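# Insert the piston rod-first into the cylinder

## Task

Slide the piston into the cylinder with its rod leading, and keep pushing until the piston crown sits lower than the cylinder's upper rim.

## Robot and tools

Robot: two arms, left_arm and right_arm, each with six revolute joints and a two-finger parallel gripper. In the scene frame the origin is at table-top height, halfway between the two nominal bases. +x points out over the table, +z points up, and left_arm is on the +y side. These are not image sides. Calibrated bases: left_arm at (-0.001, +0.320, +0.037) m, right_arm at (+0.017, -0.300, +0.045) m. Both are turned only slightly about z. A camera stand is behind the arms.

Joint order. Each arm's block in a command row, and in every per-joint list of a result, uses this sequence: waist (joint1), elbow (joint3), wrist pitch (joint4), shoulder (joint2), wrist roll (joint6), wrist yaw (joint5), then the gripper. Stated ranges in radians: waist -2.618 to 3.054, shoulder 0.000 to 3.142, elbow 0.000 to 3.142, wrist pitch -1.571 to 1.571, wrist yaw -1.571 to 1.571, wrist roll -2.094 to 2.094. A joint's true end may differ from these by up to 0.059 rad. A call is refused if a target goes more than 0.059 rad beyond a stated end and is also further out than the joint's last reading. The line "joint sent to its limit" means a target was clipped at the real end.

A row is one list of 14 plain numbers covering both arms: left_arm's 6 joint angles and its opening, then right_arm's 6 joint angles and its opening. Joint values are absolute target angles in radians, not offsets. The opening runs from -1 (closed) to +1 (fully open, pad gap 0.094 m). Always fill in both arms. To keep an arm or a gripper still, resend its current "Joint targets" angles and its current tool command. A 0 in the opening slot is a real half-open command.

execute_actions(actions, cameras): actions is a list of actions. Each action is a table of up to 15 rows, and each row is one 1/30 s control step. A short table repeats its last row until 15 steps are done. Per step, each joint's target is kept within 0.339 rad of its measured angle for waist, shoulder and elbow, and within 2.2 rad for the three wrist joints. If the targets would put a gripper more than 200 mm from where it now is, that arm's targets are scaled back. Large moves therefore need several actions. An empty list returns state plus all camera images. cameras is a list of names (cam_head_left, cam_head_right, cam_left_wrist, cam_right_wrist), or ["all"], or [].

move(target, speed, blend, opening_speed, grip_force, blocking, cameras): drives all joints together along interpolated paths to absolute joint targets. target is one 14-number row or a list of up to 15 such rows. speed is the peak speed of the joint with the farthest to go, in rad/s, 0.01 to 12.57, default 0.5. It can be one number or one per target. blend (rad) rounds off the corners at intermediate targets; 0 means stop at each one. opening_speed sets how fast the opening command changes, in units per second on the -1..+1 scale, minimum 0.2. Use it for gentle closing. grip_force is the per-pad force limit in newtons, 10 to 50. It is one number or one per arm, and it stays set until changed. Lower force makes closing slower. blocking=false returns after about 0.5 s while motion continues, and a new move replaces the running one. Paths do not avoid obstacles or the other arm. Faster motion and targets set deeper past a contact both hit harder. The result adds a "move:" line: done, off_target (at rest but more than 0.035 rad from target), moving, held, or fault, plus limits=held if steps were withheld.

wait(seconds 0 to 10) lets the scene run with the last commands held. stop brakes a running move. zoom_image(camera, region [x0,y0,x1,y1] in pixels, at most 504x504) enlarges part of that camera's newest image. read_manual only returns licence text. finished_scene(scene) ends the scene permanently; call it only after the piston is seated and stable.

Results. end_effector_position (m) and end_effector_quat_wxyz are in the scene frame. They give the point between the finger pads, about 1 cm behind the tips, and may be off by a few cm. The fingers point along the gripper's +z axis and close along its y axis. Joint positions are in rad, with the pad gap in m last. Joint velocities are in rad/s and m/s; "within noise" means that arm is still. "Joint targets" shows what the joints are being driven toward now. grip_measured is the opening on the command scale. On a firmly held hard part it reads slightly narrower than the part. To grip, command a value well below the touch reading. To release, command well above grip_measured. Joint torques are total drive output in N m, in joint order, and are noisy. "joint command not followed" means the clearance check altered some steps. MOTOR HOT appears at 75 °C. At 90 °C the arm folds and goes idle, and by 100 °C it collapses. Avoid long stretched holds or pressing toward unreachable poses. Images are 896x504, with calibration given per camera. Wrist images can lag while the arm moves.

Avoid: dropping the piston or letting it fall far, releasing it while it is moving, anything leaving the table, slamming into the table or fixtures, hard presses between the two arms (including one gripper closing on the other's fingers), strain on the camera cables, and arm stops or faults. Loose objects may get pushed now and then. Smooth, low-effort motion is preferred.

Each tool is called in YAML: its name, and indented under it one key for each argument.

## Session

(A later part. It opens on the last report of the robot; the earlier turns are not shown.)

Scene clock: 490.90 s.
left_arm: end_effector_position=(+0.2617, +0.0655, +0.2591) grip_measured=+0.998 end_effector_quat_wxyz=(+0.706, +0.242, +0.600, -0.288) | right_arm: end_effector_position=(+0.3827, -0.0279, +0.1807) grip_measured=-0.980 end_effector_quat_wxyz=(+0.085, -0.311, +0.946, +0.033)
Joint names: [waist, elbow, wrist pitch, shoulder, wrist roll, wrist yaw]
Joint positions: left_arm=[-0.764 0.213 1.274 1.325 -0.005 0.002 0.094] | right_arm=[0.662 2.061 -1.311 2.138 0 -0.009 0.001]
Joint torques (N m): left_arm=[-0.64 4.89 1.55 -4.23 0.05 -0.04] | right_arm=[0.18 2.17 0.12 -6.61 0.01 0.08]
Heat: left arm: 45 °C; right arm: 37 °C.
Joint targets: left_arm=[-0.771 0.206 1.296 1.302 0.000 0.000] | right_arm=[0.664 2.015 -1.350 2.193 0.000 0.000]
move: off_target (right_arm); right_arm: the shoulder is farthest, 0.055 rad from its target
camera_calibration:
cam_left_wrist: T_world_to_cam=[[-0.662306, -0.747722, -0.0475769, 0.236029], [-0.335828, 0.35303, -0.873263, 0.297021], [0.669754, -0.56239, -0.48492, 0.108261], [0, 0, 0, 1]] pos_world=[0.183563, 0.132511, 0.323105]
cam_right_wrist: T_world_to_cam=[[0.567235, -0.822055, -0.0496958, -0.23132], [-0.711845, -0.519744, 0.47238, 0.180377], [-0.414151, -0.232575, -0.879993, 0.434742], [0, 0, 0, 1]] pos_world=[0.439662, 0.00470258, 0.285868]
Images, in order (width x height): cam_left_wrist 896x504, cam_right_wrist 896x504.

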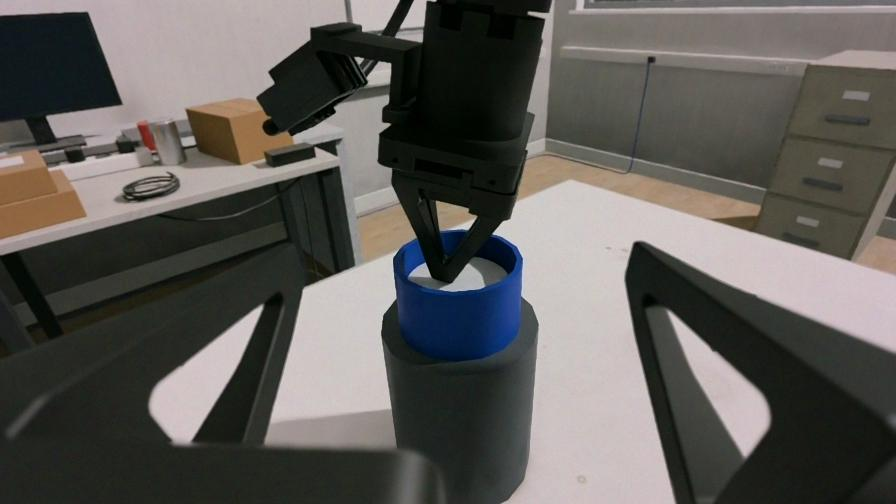

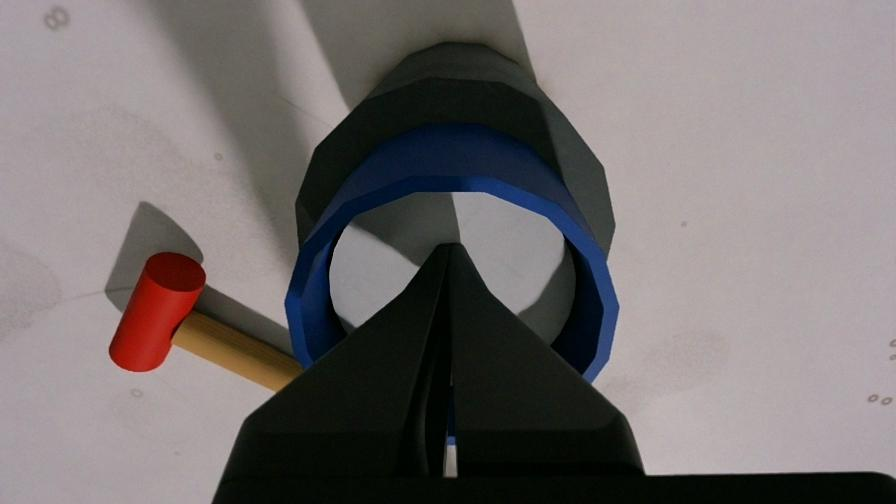

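move:
  target: [-0.771,0.206,1.296,1.302,0,0,1.0,0.664,1.946,-1.293,2.190,0,0,-1.0]
  speed: 0.05
  cameras: ["cam_left_wrist"]

zoom_image:
  camera: "cam_left_wrist"
  region: [360, 200, 560, 400]

Scene clock: 493.33 s.
left_arm: end_effector_position=(+0.2617, +0.0655, +0.2591) grip_measured=+0.998 end_effector_quat_wxyz=(+0.706, +0.242, +0.600, -0.288) | right_arm: end_effector_position=(+0.3826, -0.0280, +0.1776) grip_measured=-0.980 end_effector_quat_wxyz=(+0.093, -0.311, +0.945, +0.035)
Joint names: [waist, elbow, wrist pitch, shoulder, wrist roll, wrist yaw]
Joint positions: left_arm=[-0.764 0.213 1.274 1.325 -0.005 0.002 0.094] | right_arm=[0.662 2.01 -1.268 2.115 0 -0.009 0.001]
Joint torques (N m): left_arm=[-0.64 4.89 1.55 -4.23 0.05 -0.04] | right_arm=[0.27 0.65 0.3 -4.68 0.03 0.09]
Heat: left arm: 45 °C; right arm: 37 °C.
Joint targets: left_arm=[-0.771 0.206 1.296 1.302 0.000 0.000] | right_arm=[0.664 1.946 -1.293 2.190 0.000 0.000]
move: off_target (right_arm); right_arm: the shoulder is farthest, 0.075 rad from its target
camera_calibration:
cam_left_wrist: T_world_to_cam=[[-0.662306, -0.747722, -0.0475769, 0.236029], [-0.335828, 0.35303, -0.873263, 0.297021], [0.669754, -0.56239, -0.48492, 0.108261], [0, 0, 0, 1]] pos_world=[0.183563, 0.132511, 0.323105]
Images, in order (width x height): cam_left_wrist 896x504.

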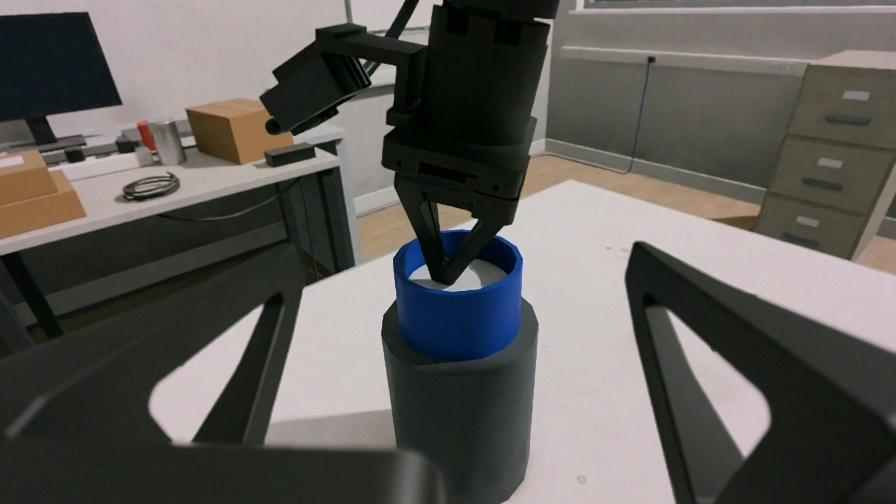

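Scaled by 2.520 from the camera's 896x504 image, which has a finer 1280x720 frame.

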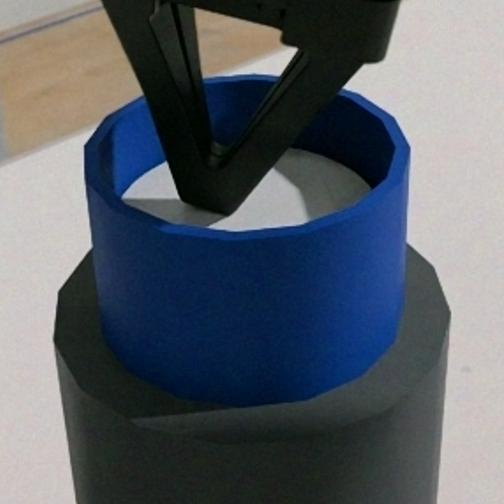

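move:
  target: [-0.771,0.206,1.296,1.302,0,0,1.0,0.664,1.870,-1.250,2.200,0,0,-1.0]
  speed: 0.05
  cameras: ["cam_left_wrist"]

zoom_image:
  camera: "cam_left_wrist"
  region: [360, 200, 560, 400]

Scene clock: 495.90 s.
left_arm: end_effector_position=(+0.2617, +0.0655, +0.2591) grip_measured=+0.998 end_effector_quat_wxyz=(+0.706, +0.242, +0.600, -0.288) | right_arm: end_effector_position=(+0.3823, -0.0282, +0.1739) grip_measured=-0.980 end_effector_quat_wxyz=(+0.102, -0.311, +0.944, +0.038)
Joint names: [waist, elbow, wrist pitch, shoulder, wrist roll, wrist yaw]
Joint positions: left_arm=[-0.764 0.213 1.274 1.325 -0.005 0.002 0.094] | right_arm=[0.662 1.95 -1.215 2.089 0 -0.009 0.001]
Joint torques (N m): left_arm=[-0.64 4.89 1.55 -4.23 0.05 -0.04] | right_arm=[0.14 -0.5 0.24 -1.24 0.04 0.08]
Heat: left arm: 45 °C; right arm: 36 °C.
Joint targets: left_arm=[-0.771 0.206 1.296 1.302 0.000 0.000] | right_arm=[0.664 1.870 -1.250 2.200 0.000 0.000]
move: off_target (right_arm); right_arm: the shoulder is farthest, 0.111 rad from its target
camera_calibration:
cam_left_wrist: T_world_to_cam=[[-0.662306, -0.747722, -0.0475769, 0.236029], [-0.335828, 0.35303, -0.873263, 0.297021], [0.669754, -0.56239, -0.48492, 0.108261], [0, 0, 0, 1]] pos_world=[0.183563, 0.132511, 0.323105]
Images, in order (width x height): cam_left_wrist 896x504.

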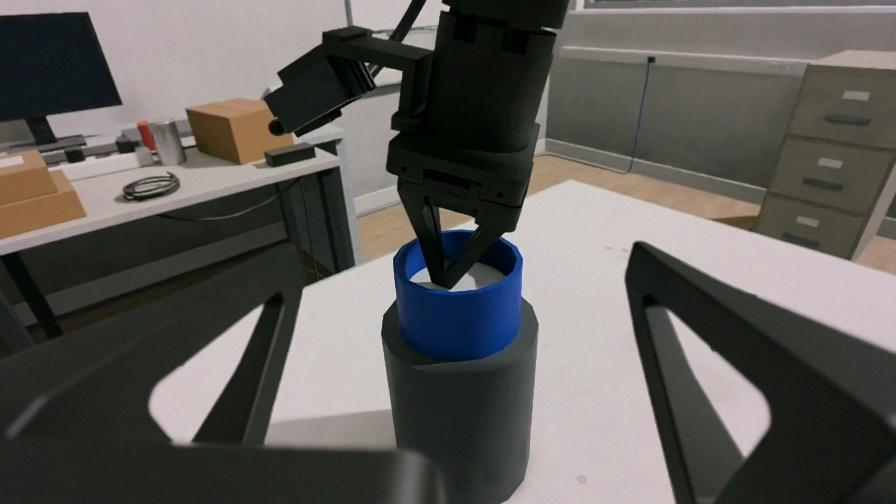

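Scaled by 2.520 from the camera's 896x504 image, which has a finer 1280x720 frame.

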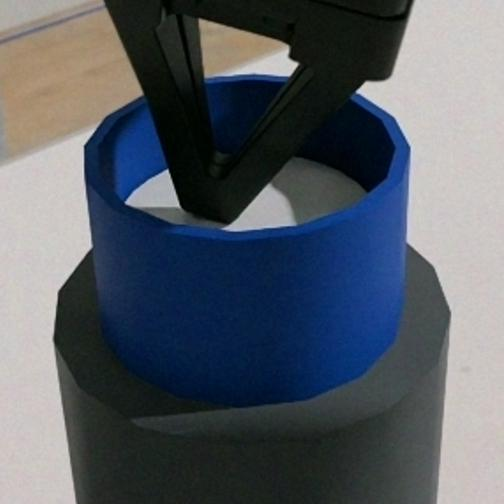

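move:
  target: [-0.771,0.206,1.296,1.302,0,0,1.0,0.664,1.840,-1.290,2.245,0,0,-1.0]
  speed: 0.05
  cameras: ["cam_left_wrist"]

zoom_image:
  camera: "cam_left_wrist"
  region: [360, 200, 560, 400]

Scene clock: 497.90 s.
left_arm: end_effector_position=(+0.2617, +0.0655, +0.2591) grip_measured=+0.998 end_effector_quat_wxyz=(+0.706, +0.242, +0.600, -0.288) | right_arm: end_effector_position=(+0.3809, -0.0293, +0.1642) grip_measured=-0.980 end_effector_quat_wxyz=(+0.091, -0.311, +0.945, +0.035)
Joint names: [waist, elbow, wrist pitch, shoulder, wrist roll, wrist yaw]
Joint positions: left_arm=[-0.764 0.213 1.274 1.325 -0.005 0.002 0.094] | right_arm=[0.662 1.939 -1.212 2.103 0 -0.009 0.001]
Joint torques (N m): left_arm=[-0.62 4.88 1.56 -4.22 0.06 -0.05] | right_arm=[0.1 -1.98 -0.29 1.46 -0.01 0.07]
Heat: left arm: 45 °C; right arm: 36 °C.
Joint targets: left_arm=[-0.771 0.206 1.296 1.302 0.000 0.000] | right_arm=[0.664 1.840 -1.290 2.245 0.000 0.000]
move: off_target (right_arm); right_arm: the shoulder is farthest, 0.142 rad from its target
camera_calibration:
cam_left_wrist: T_world_to_cam=[[-0.662306, -0.747722, -0.0475769, 0.236029], [-0.335828, 0.35303, -0.873263, 0.297021], [0.669754, -0.56239, -0.48492, 0.108261], [0, 0, 0, 1]] pos_world=[0.183563, 0.132511, 0.323105]
Images, in order (width x height): cam_left_wrist 896x504.

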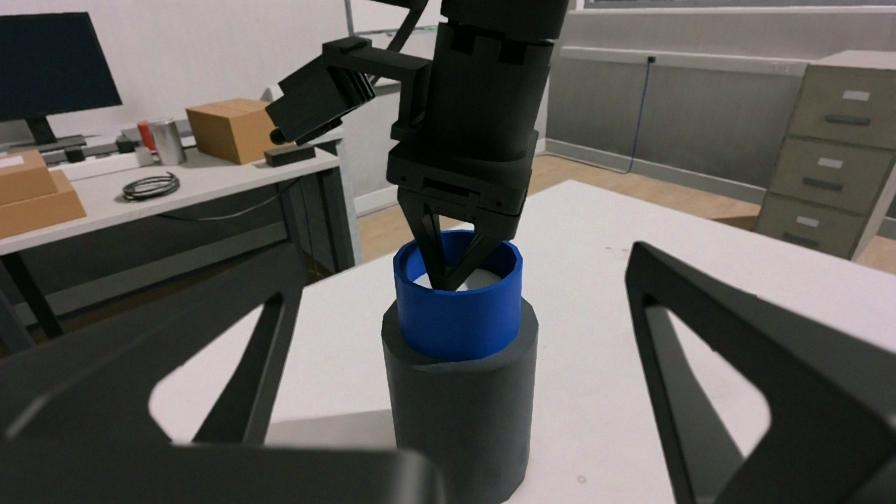

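Scaled by 2.520 from the camera's 896x504 image, which has a finer 1280x720 frame.

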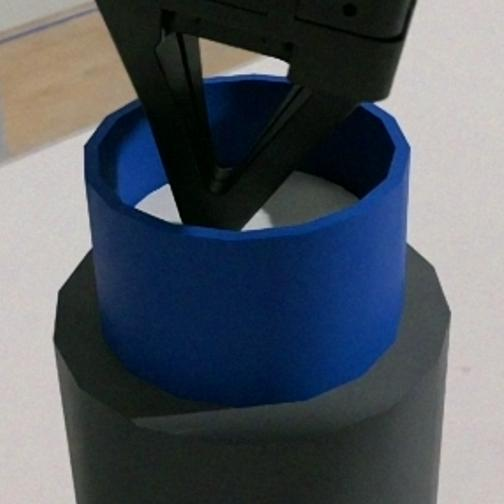

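move:
  target: [-0.771,0.206,1.296,1.302,0,0,1.0,0.664,1.790,-1.260,2.245,0,0,-1.0]
  speed: 0.05
  cameras: ["cam_left_wrist"]

zoom_image:
  camera: "cam_left_wrist"
  region: [360, 200, 560, 400]

Scene clock: 499.97 s.
left_arm: end_effector_position=(+0.2617, +0.0655, +0.2591) grip_measured=+0.998 end_effector_quat_wxyz=(+0.706, +0.242, +0.600, -0.288) | right_arm: end_effector_position=(+0.3805, -0.0295, +0.1589) grip_measured=-0.980 end_effector_quat_wxyz=(+0.093, -0.311, +0.945, +0.035)
Joint names: [waist, elbow, wrist pitch, shoulder, wrist roll, wrist yaw]
Joint positions: left_arm=[-0.764 0.213 1.274 1.325 -0.005 0.002 0.094] | right_arm=[0.662 1.902 -1.179 2.093 0 -0.009 0.001]
Joint torques (N m): left_arm=[-0.62 4.88 1.55 -4.23 0.06 -0.04] | right_arm=[0.2 -2.84 -0.3 2.4 -0.01 0.09]
Heat: left arm: 45 °C; right arm: 36 °C.
Joint targets: left_arm=[-0.771 0.206 1.296 1.302 0.000 0.000] | right_arm=[0.664 1.790 -1.260 2.245 0.000 0.000]
move: off_target (right_arm); right_arm: the shoulder is farthest, 0.152 rad from its target
camera_calibration:
cam_left_wrist: T_world_to_cam=[[-0.662306, -0.747722, -0.0475769, 0.236029], [-0.335828, 0.35303, -0.873263, 0.297021], [0.669754, -0.56239, -0.48492, 0.108261], [0, 0, 0, 1]] pos_world=[0.183563, 0.132511, 0.323105]
Images, in order (width x height): cam_left_wrist 896x504.

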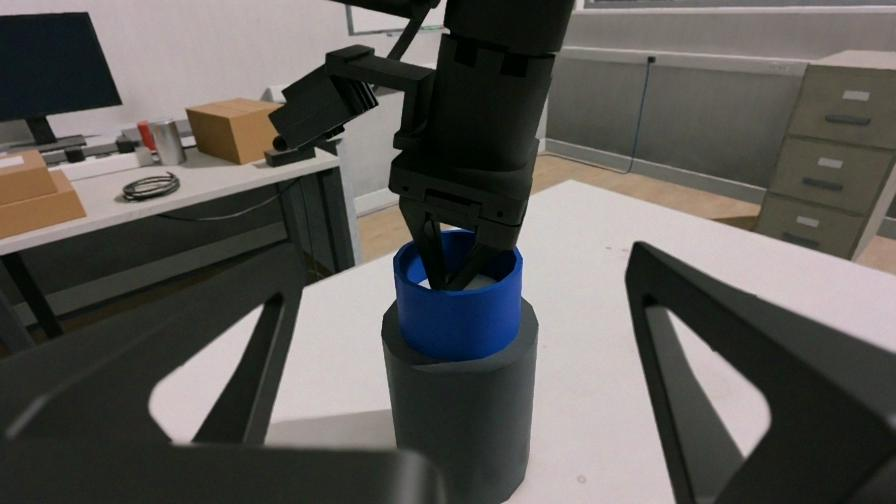

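Scaled by 2.520 from the camera's 896x504 image, which has a finer 1280x720 frame.

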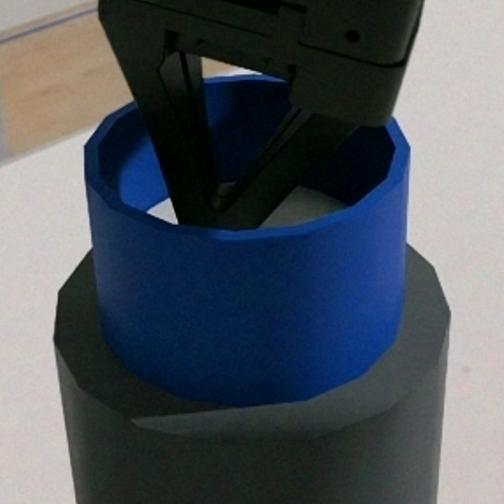

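move:
  target: [-0.771,0.206,1.296,1.302,0,0,1.0,0.664,1.745,-1.235,2.250,0,0,-1.0]
  speed: 0.05
  cameras: ["cam_left_wrist"]

zoom_image:
  camera: "cam_left_wrist"
  region: [360, 200, 560, 400]

Scene clock: 502.50 s.
left_arm: end_effector_position=(+0.2617, +0.0655, +0.2591) grip_measured=+0.998 end_effector_quat_wxyz=(+0.706, +0.242, +0.600, -0.288) | right_arm: end_effector_position=(+0.3803, -0.0297, +0.1580) grip_measured=-0.980 end_effector_quat_wxyz=(+0.098, -0.311, +0.945, +0.037)
Joint names: [waist, elbow, wrist pitch, shoulder, wrist roll, wrist yaw]
Joint positions: left_arm=[-0.764 0.213 1.274 1.325 -0.005 0.002 0.094] | right_arm=[0.662 1.878 -1.158 2.081 0 -0.009 0.001]
Joint torques (N m): left_arm=[-0.64 4.86 1.55 -4.23 0.05 -0.05] | right_arm=[0.25 -4.62 -0.24 4.21 0.02 0.07]
Heat: left arm: 45 °C; right arm: 36 °C.
Joint targets: left_arm=[-0.771 0.206 1.296 1.302 0.000 0.000] | right_arm=[0.664 1.745 -1.235 2.250 0.000 0.000]
move: off_target (right_arm); right_arm: the shoulder is farthest, 0.169 rad from its target
camera_calibration:
cam_left_wrist: T_world_to_cam=[[-0.662306, -0.747722, -0.0475769, 0.236029], [-0.335828, 0.35303, -0.873263, 0.297021], [0.669754, -0.56239, -0.48492, 0.108261], [0, 0, 0, 1]] pos_world=[0.183563, 0.132511, 0.323105]
Images, in order (width x height): cam_left_wrist 896x504.

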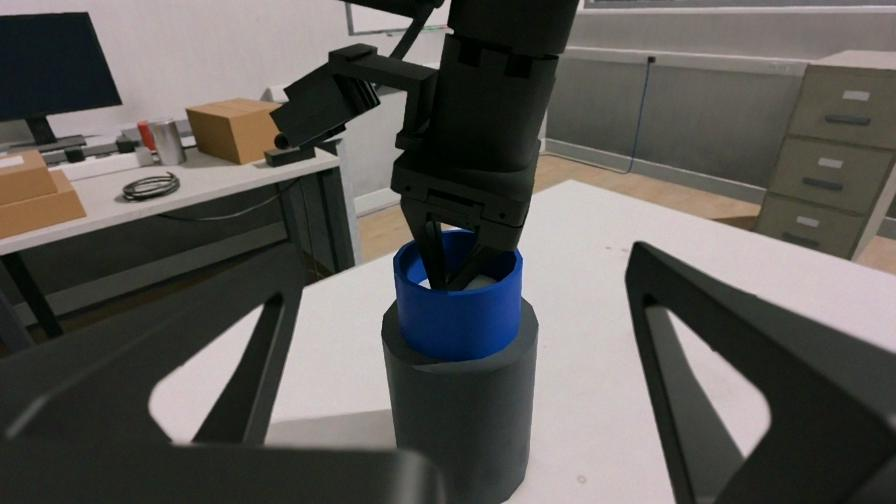

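Scaled by 2.520 from the camera's 896x504 image, which has a finer 1280x720 frame.

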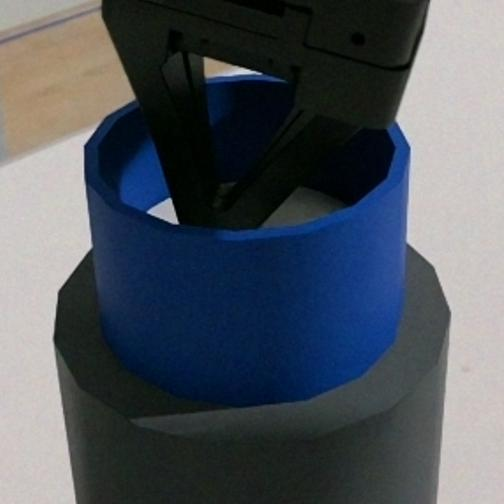

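move:
  target:
    - [-0.771,0.206,1.296,1.302,0,0,1.0,0.680,1.745,-1.235,2.250,0,0,-1.0]
    - [-0.771,0.206,1.296,1.302,0,0,1.0,0.648,1.740,-1.235,2.250,0,0,-1.0]
    - [-0.771,0.206,1.296,1.302,0,0,1.0,0.680,1.735,-1.235,2.255,0,0,-1.0]
    - [-0.771,0.206,1.296,1.302,0,0,1.0,0.648,1.730,-1.230,2.255,0,0,-1.0]
    - [-0.771,0.206,1.296,1.302,0,0,1.0,0.680,1.725,-1.230,2.260,0,0,-1.0]
    - [-0.771,0.206,1.296,1.302,0,0,1.0,0.664,1.720,-1.230,2.260,0,0,-1.0]
  speed: 0.08
  blend: 0.005
  cameras: ["cam_left_wrist"]

zoom_image:
  camera: "cam_left_wrist"
  region: [360, 200, 560, 400]

Scene clock: 506.03 s.
left_arm: end_effector_position=(+0.2617, +0.0655, +0.2591) grip_measured=+0.998 end_effector_quat_wxyz=(+0.706, +0.242, +0.600, -0.288) | right_arm: end_effector_position=(+0.3800, -0.0294, +0.1298) grip_measured=-0.981 end_effector_quat_wxyz=(+0.082, -0.312, +0.946, +0.029)
Joint names: [waist, elbow, wrist pitch, shoulder, wrist roll, wrist yaw]
Joint positions: left_arm=[-0.764 0.213 1.274 1.325 -0.005 0.002 0.094] | right_arm=[0.665 1.832 -1.109 2.12 0 -0.005 0.001]
Joint velocities: left_arm=[0.002 -0.002 0.168 -0.002 -0.022 -0.037 0] | right_arm=[within noise]
Joint torques (N m): left_arm=[-0.64 4.89 1.55 -4.23 0.05 -0.04] | right_arm=[0.01 -2.96 -0.85 0.99 0.03 0.05]
Heat: left arm: 45 °C; right arm: 36 °C.
Joint targets: left_arm=[-0.771 0.206 1.296 1.302 0.000 0.000] | right_arm=[0.664 1.720 -1.230 2.260 0.000 0.000]
move: off_target (right_arm); right_arm: the shoulder is farthest, 0.140 rad from its target
camera_calibration:
cam_left_wrist: T_world_to_cam=[[-0.662306, -0.747722, -0.0475769, 0.236029], [-0.335828, 0.35303, -0.873263, 0.297021], [0.669754, -0.56239, -0.48492, 0.108261], [0, 0, 0, 1]] pos_world=[0.183563, 0.132511, 0.323105]
Images, in order (width x height): cam_left_wrist 896x504.

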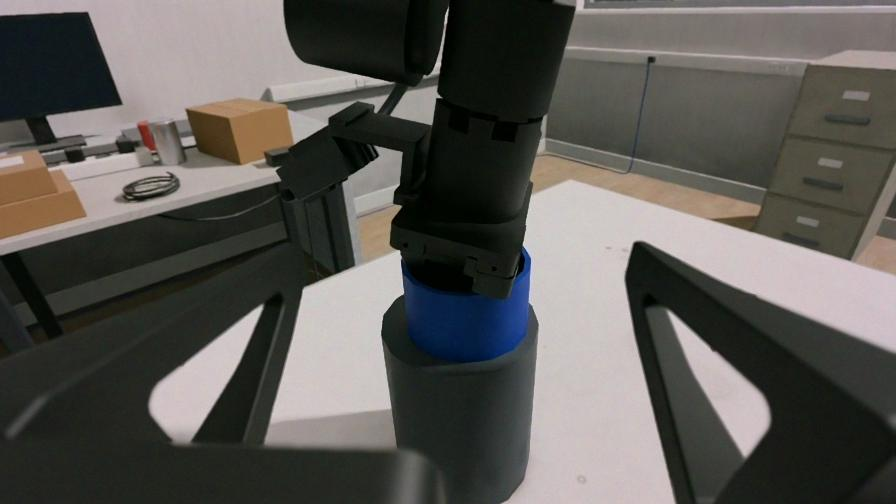

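Scaled by 2.520 from the camera's 896x504 image, which has a finer 1280x720 frame.

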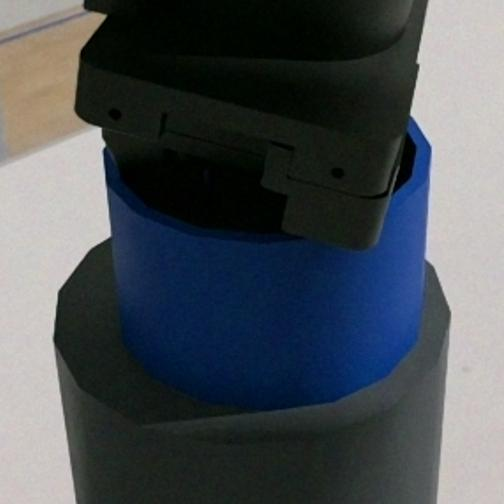

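move:
  target: [-0.771,0.206,1.296,1.302,0,0,1.0,0.665,1.835,-1.125,2.115,0,0,-1.0]
  speed: 0.08
  cameras: ["cam_left_wrist", "cam_right_wrist"]

zoom_image:
  camera: "cam_left_wrist"
  region: [360, 200, 560, 400]

Scene clock: 509.70 s.
left_arm: end_effector_position=(+0.2617, +0.0655, +0.2591) grip_measured=+0.998 end_effector_quat_wxyz=(+0.706, +0.242, +0.600, -0.288) | right_arm: end_effector_position=(+0.3831, -0.0271, +0.1380) grip_measured=-0.981 end_effector_quat_wxyz=(+0.095, -0.312, +0.945, +0.034)
Joint names: [waist, elbow, wrist pitch, shoulder, wrist roll, wrist yaw]
Joint positions: left_arm=[-0.764 0.213 1.274 1.325 -0.005 0.002 0.094] | right_arm=[0.665 1.837 -1.1 2.106 0 -0.005 0.001]
Joint torques (N m): left_arm=[-0.64 4.89 1.55 -4.23 0.05 -0.04] | right_arm=[0.03 5.24 0.31 -10.43 0.03 0.05]
Heat: left arm: 45 °C; right arm: 35 °C.
Joint targets: left_arm=[-0.771 0.206 1.296 1.302 0.000 0.000] | right_arm=[0.665 1.835 -1.125 2.115 0.000 0.000]
move: done
camera_calibration:
cam_left_wrist: T_world_to_cam=[[-0.662306, -0.747722, -0.0475769, 0.236029], [-0.335828, 0.35303, -0.873263, 0.297021], [0.669754, -0.56239, -0.48492, 0.108261], [0, 0, 0, 1]] pos_world=[0.183563, 0.132511, 0.323105]
cam_right_wrist: T_world_to_cam=[[0.569688, -0.82056, -0.0462341, -0.234355], [-0.719219, -0.524973, 0.455112, 0.206325], [-0.397718, -0.226019, -0.889233, 0.392756], [0, 0, 0, 1]] pos_world=[0.438109, 0.00478304, 0.244516]
Images, in order (width x height): cam_left_wrist 896x504, cam_right_wrist 896x504.

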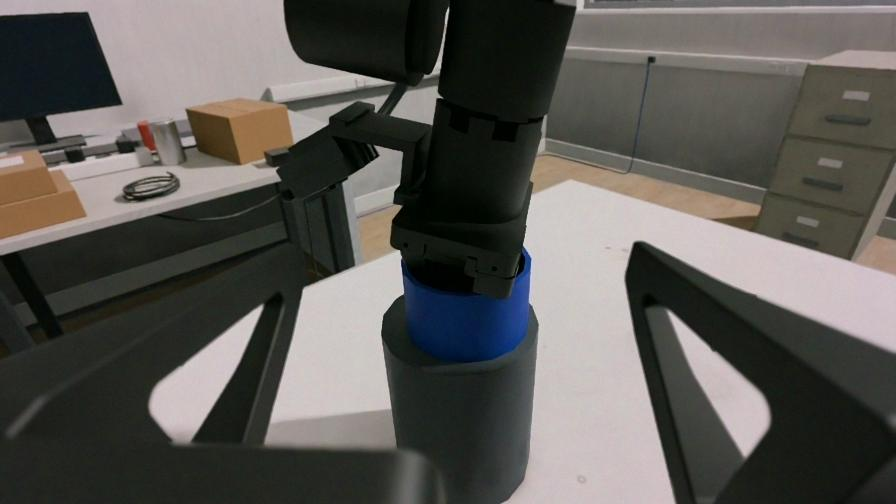

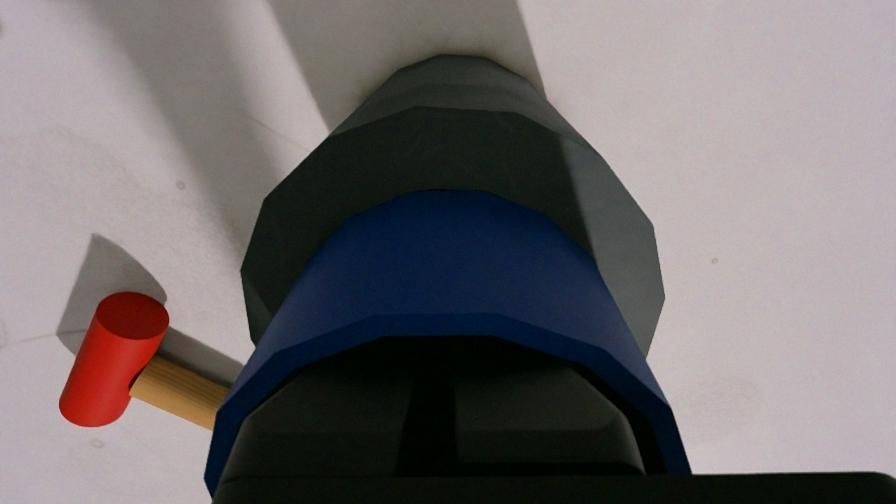

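Scaled by 2.520 from the camera's 896x504 image, which has a finer 1280x720 frame.

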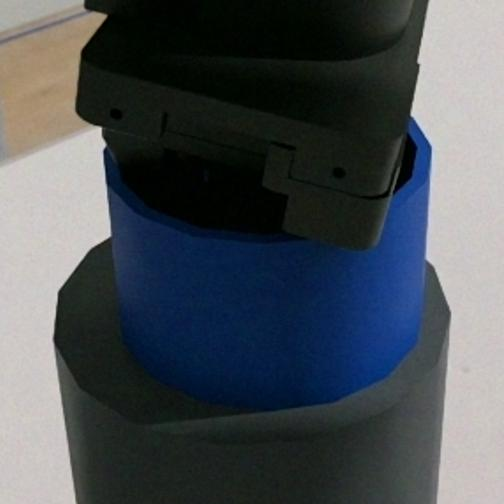

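move:
  target: [-0.771,0.206,1.296,1.302,0,0,1.0,0.665,1.93,-1.140,2.125,0,0,-1.0]
  speed: 0.06
  cameras: ["cam_left_wrist", "cam_right_wrist"]

zoom_image:
  camera: "cam_left_wrist"
  region: [360, 200, 560, 400]

Scene clock: 513.53 s.
left_arm: end_effector_position=(+0.2617, +0.0655, +0.2591) grip_measured=+0.998 end_effector_quat_wxyz=(+0.706, +0.242, +0.600, -0.288) | right_arm: end_effector_position=(+0.3861, -0.0248, +0.1512) grip_measured=-0.981 end_effector_quat_wxyz=(+0.100, -0.312, +0.944, +0.035)
Joint names: [waist, elbow, wrist pitch, shoulder, wrist roll, wrist yaw]
Joint positions: left_arm=[-0.764 0.213 1.274 1.325 -0.005 0.002 0.094] | right_arm=[0.665 1.897 -1.144 2.112 0 -0.005 0.001]
Joint torques (N m): left_arm=[-0.64 4.9 1.55 -4.25 0.05 -0.04] | right_arm=[0.09 8.12 0.65 -10.24 0.01 0.02]
Heat: left arm: 45 °C; right arm: 35 °C.
Joint targets: left_arm=[-0.771 0.206 1.296 1.302 0.000 0.000] | right_arm=[0.665 1.930 -1.140 2.125 0.000 0.000]
move: done
camera_calibration:
cam_left_wrist: T_world_to_cam=[[-0.662306, -0.747722, -0.0475769, 0.236029], [-0.335828, 0.35303, -0.873263, 0.297021], [0.669754, -0.56239, -0.48492, 0.108261], [0, 0, 0, 1]] pos_world=[0.183563, 0.132511, 0.323105]
cam_right_wrist: T_world_to_cam=[[0.570004, -0.820323, -0.0465408, -0.23372], [-0.722837, -0.527585, 0.446273, 0.206324], [-0.390642, -0.220736, -0.893686, 0.40427], [0, 0, 0, 1]] pos_world=[0.440284, 0.00636502, 0.258336]
Images, in order (width x height): cam_left_wrist 896x504, cam_right_wrist 896x504.

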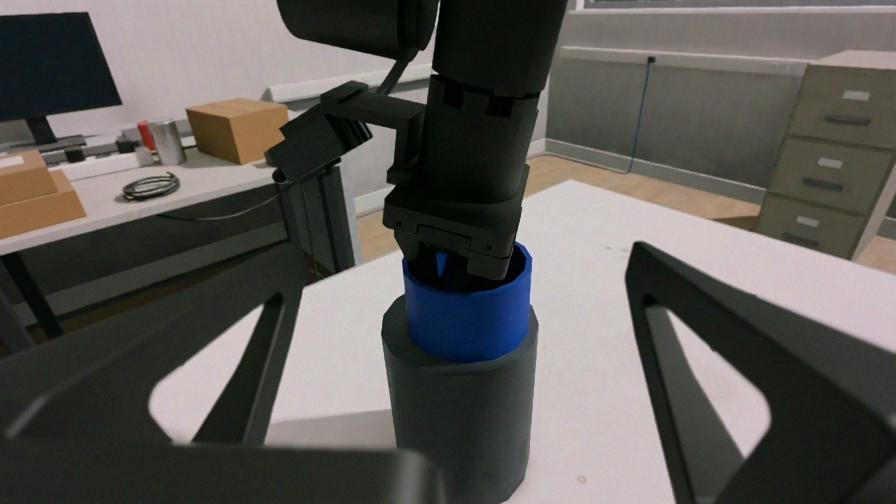

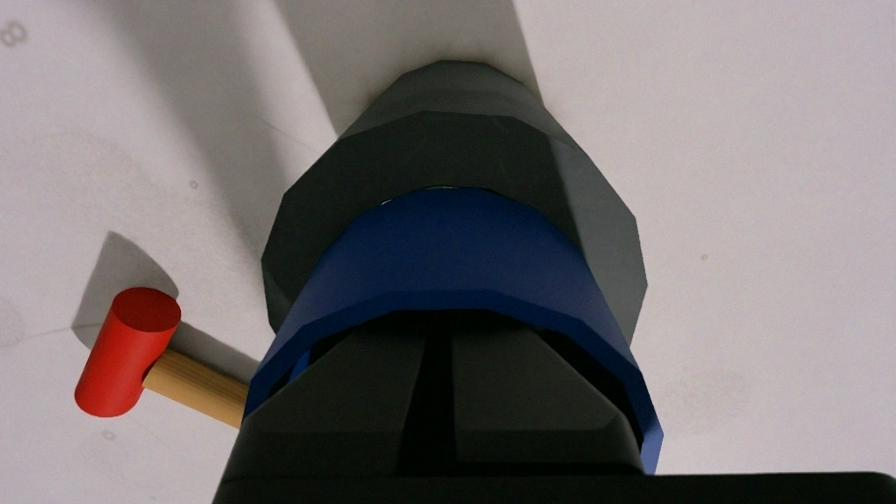

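Scaled by 2.520 from the camera's 896x504 image, which has a finer 1280x720 frame.

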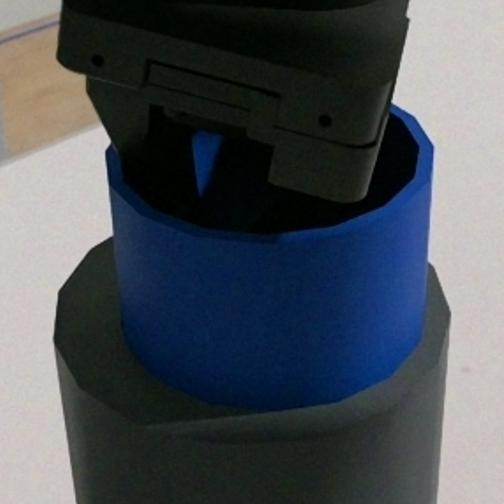

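move:
  target:
    - [-0.771,0.206,1.296,1.302,0,0,1.0,0.665,2.03,-1.225,2.130,0,0,-1.0]
    - [-0.771,0.206,1.296,1.302,0,0,1.0,0.665,2.14,-1.32,2.140,0,0,-1.0]
    - [-0.771,0.206,1.296,1.302,0,0,1.0,0.665,2.26,-1.41,2.165,0,0,-1.0]
  speed: 0.1
  blend: 0.01
  cameras: ["cam_left_wrist", "cam_right_wrist"]

zoom_image:
  camera: "cam_right_wrist"
  region: [250, 0, 650, 400]

Scene clock: 523.53 s.
left_arm: end_effector_position=(+0.2617, +0.0655, +0.2591) grip_measured=+0.998 end_effector_quat_wxyz=(+0.706, +0.242, +0.600, -0.288) | right_arm: end_effector_position=(+0.3889, -0.0228, +0.2212) grip_measured=-0.981 end_effector_quat_wxyz=(+0.115, -0.311, +0.942, +0.041)
Joint names: [waist, elbow, wrist pitch, shoulder, wrist roll, wrist yaw]
Joint positions: left_arm=[-0.764 0.213 1.274 1.325 -0.005 0.002 0.094] | right_arm=[0.665 2.228 -1.406 2.148 0 -0.005 0.001]
Joint torques (N m): left_arm=[-0.64 4.89 1.55 -4.23 0.05 -0.04] | right_arm=[0.06 7.68 0.66 -9.87 0.01 0.04]
Heat: left arm: 45 °C; right arm: 35 °C.
Joint targets: left_arm=[-0.771 0.206 1.296 1.302 0.000 0.000] | right_arm=[0.665 2.260 -1.410 2.165 0.000 0.000]
move: done
camera_calibration:
cam_left_wrist: T_world_to_cam=[[-0.662306, -0.747722, -0.0475769, 0.236029], [-0.335828, 0.35303, -0.873263, 0.297021], [0.669754, -0.56239, -0.48492, 0.108261], [0, 0, 0, 1]] pos_world=[0.183563, 0.132511, 0.323105]
cam_right_wrist: T_world_to_cam=[[0.571247, -0.819405, -0.0474664, -0.230563], [-0.734349, -0.536069, 0.416367, 0.189042], [-0.366618, -0.202991, -0.907957, 0.462529], [0, 0, 0, 1]] pos_world=[0.440103, 0.00630456, 0.330301]
Images, in order (width x height): cam_left_wrist 896x504, cam_right_wrist 896x504.

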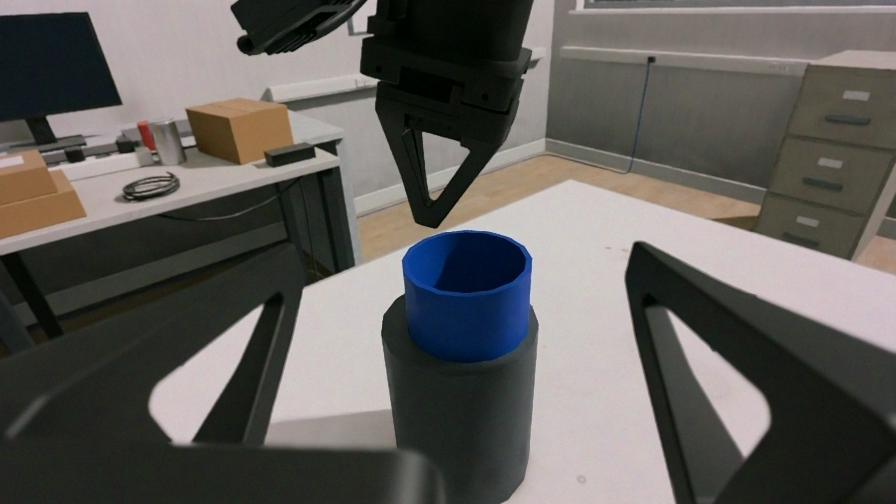

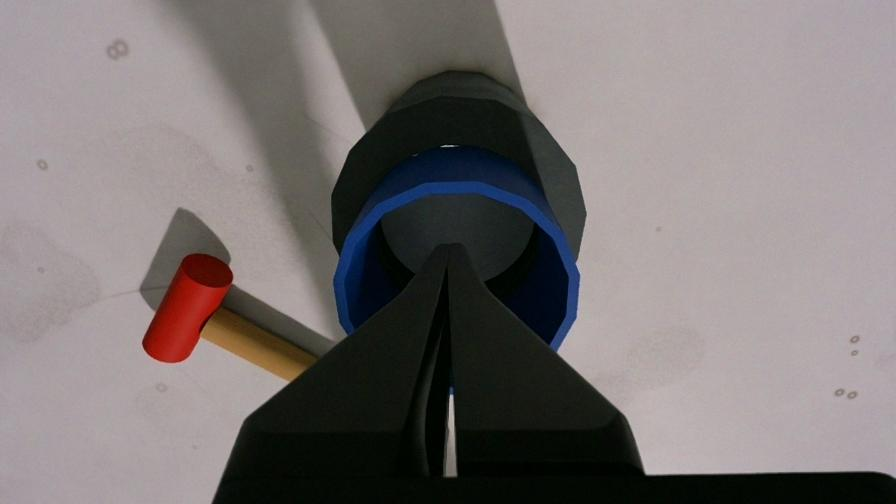

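Scaled by 1.260 from the camera's 896x504 image, which has a finer 1280x720 frame.

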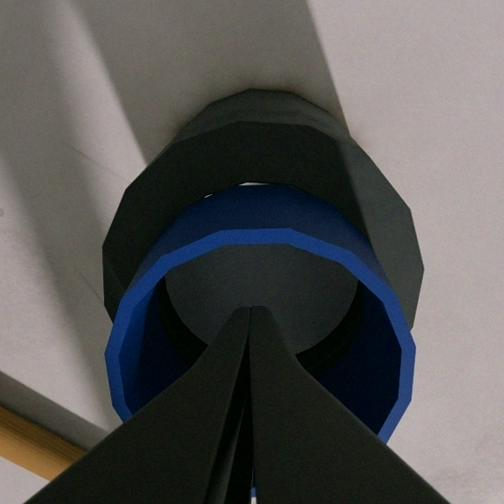

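zoom_image:
  camera: "cam_right_wrist"
  region: [390, 110, 510, 230]

zoom_image:
  camera: "cam_left_wrist"
  region: [360, 210, 560, 410]

Scaled by 4.200 from the camera's 896x504 image, which has a finer 1280x720 frame.

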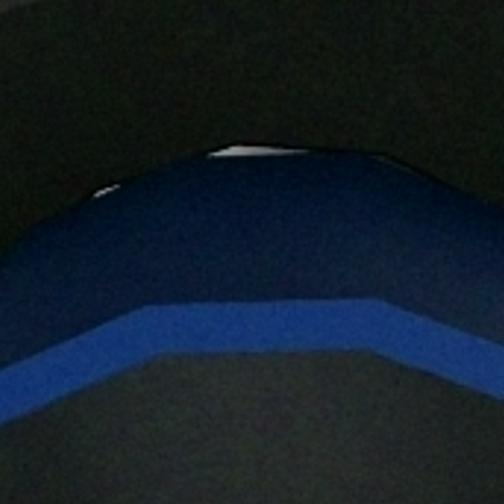

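Scaled by 2.520 from the camera's 896x504 image, which has a finer 1280x720 frame.

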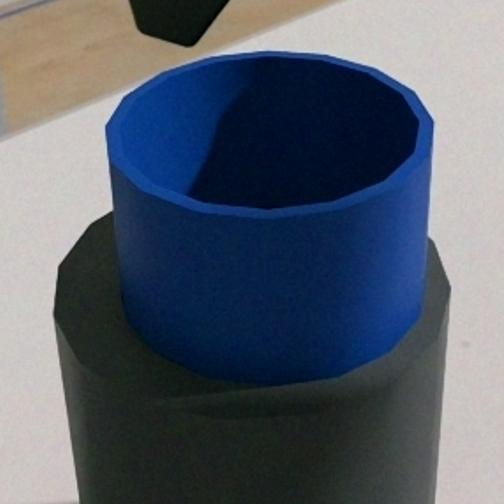

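move:
  target: [-0.771,0.206,1.296,1.302,0,0,1.0,0.660,1.7355,-0.751,1.577,0,0,-1.0]
  speed: 0.5
  cameras: ["cam_right_wrist"]

zoom_image:
  camera: "cam_right_wrist"
  region: [300, 180, 600, 480]

Scene clock: 529.60 s.
left_arm: end_effector_position=(+0.2617, +0.0655, +0.2591) grip_measured=+0.998 end_effector_quat_wxyz=(+0.706, +0.242, +0.600, -0.288) | right_arm: end_effector_position=(+0.3895, -0.0223, +0.3788) grip_measured=-0.981 end_effector_quat_wxyz=(+0.436, -0.279, +0.843, +0.146)
Joint names: [waist, elbow, wrist pitch, shoulder, wrist roll, wrist yaw]
Joint positions: left_arm=[-0.764 0.213 1.274 1.325 -0.005 0.002 0.094] | right_arm=[0.665 1.748 -0.766 1.597 0 -0.005 0.001]
Joint torques (N m): left_arm=[-0.62 4.88 1.56 -4.23 0.05 -0.05] | right_arm=[-0.47 4.93 1.89 -9.05 0.02 0.03]
Heat: left arm: 45 °C; right arm: 35 °C.
Joint targets: left_arm=[-0.771 0.206 1.296 1.302 0.000 0.000] | right_arm=[0.660 1.735 -0.751 1.577 0.000 0.000]
move: done
camera_calibration:
cam_right_wrist: T_world_to_cam=[[0.601633, -0.796917, -0.0544222, -0.231779], [-0.775829, -0.566781, -0.277216, 0.402368], [0.190073, 0.209005, -0.959265, 0.41779], [0, 0, 0, 1]] pos_world=[0.372205, -0.0439742, 0.499701]
Images, in order (width x height): cam_right_wrist 896x504.

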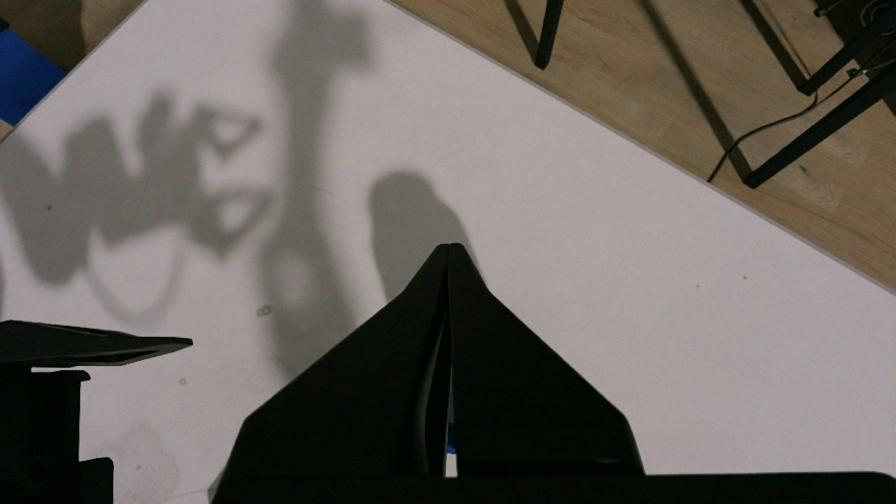

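Scaled by 1.680 from the camera's 896x504 image, which has a finer 1280x720 frame.

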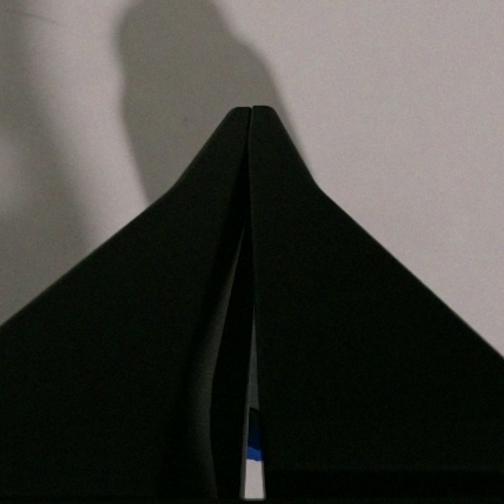

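move:
  target: [-0.771,0.206,1.296,1.302,0,0,1.0,0.665,1.748,-0.756,1.577,0,0,1.0]
  speed: 0.5
  cameras: ["cam_right_wrist"]

zoom_image:
  camera: "cam_right_wrist"
  region: [350, 250, 550, 450]

Scene clock: 530.70 s.
left_arm: end_effector_position=(+0.2617, +0.0655, +0.2591) grip_measured=+0.998 end_effector_quat_wxyz=(+0.706, +0.242, +0.600, -0.288) | right_arm: end_effector_position=(+0.3895, -0.0223, +0.3789) grip_measured=+0.998 end_effector_quat_wxyz=(+0.436, -0.279, +0.843, +0.146)
Joint names: [waist, elbow, wrist pitch, shoulder, wrist roll, wrist yaw]
Joint positions: left_arm=[-0.764 0.213 1.274 1.325 -0.005 0.002 0.094] | right_arm=[0.665 1.748 -0.766 1.597 0 -0.005 0.094]
Joint torques (N m): left_arm=[-0.65 4.89 1.56 -4.23 0.05 -0.05] | right_arm=[0.02 5.86 1.83 -9.06 0.03 0.02]
Heat: left arm: 45 °C; right arm: 35 °C.
Joint targets: left_arm=[-0.771 0.206 1.296 1.302 0.000 0.000] | right_arm=[0.665 1.748 -0.756 1.577 0.000 0.000]
move: done
camera_calibration:
cam_right_wrist: T_world_to_cam=[[0.601627, -0.796922, -0.0544082, -0.231779], [-0.77576, -0.5667, -0.277575, 0.402552], [0.190372, 0.209204, -0.959162, 0.417732], [0, 0, 0, 1]] pos_world=[0.372203, -0.0439749, 0.4998]
Images, in order (width x height): cam_right_wrist 896x504.

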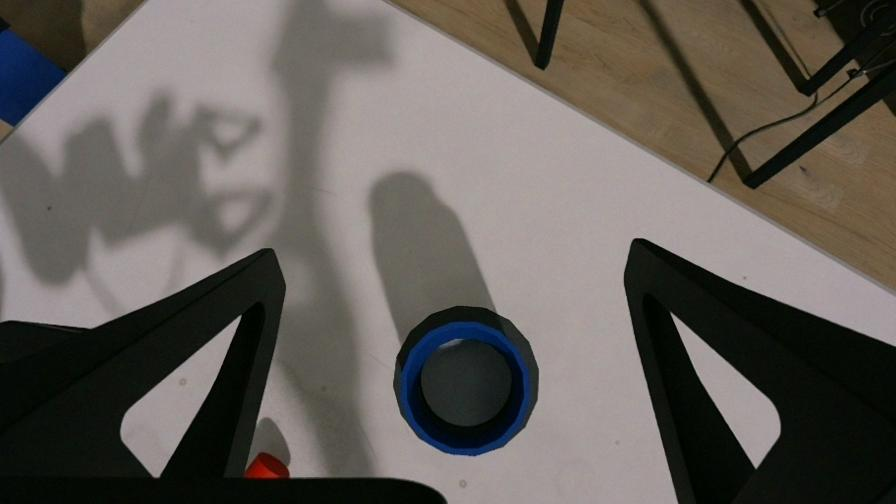

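Scaled by 2.520 from the camera's 896x504 image, which has a finer 1280x720 frame.

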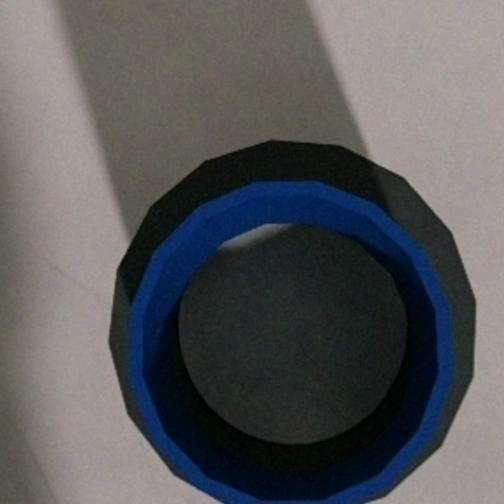

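finished_scene:
  scene: 1

The scene is finished: the task was done.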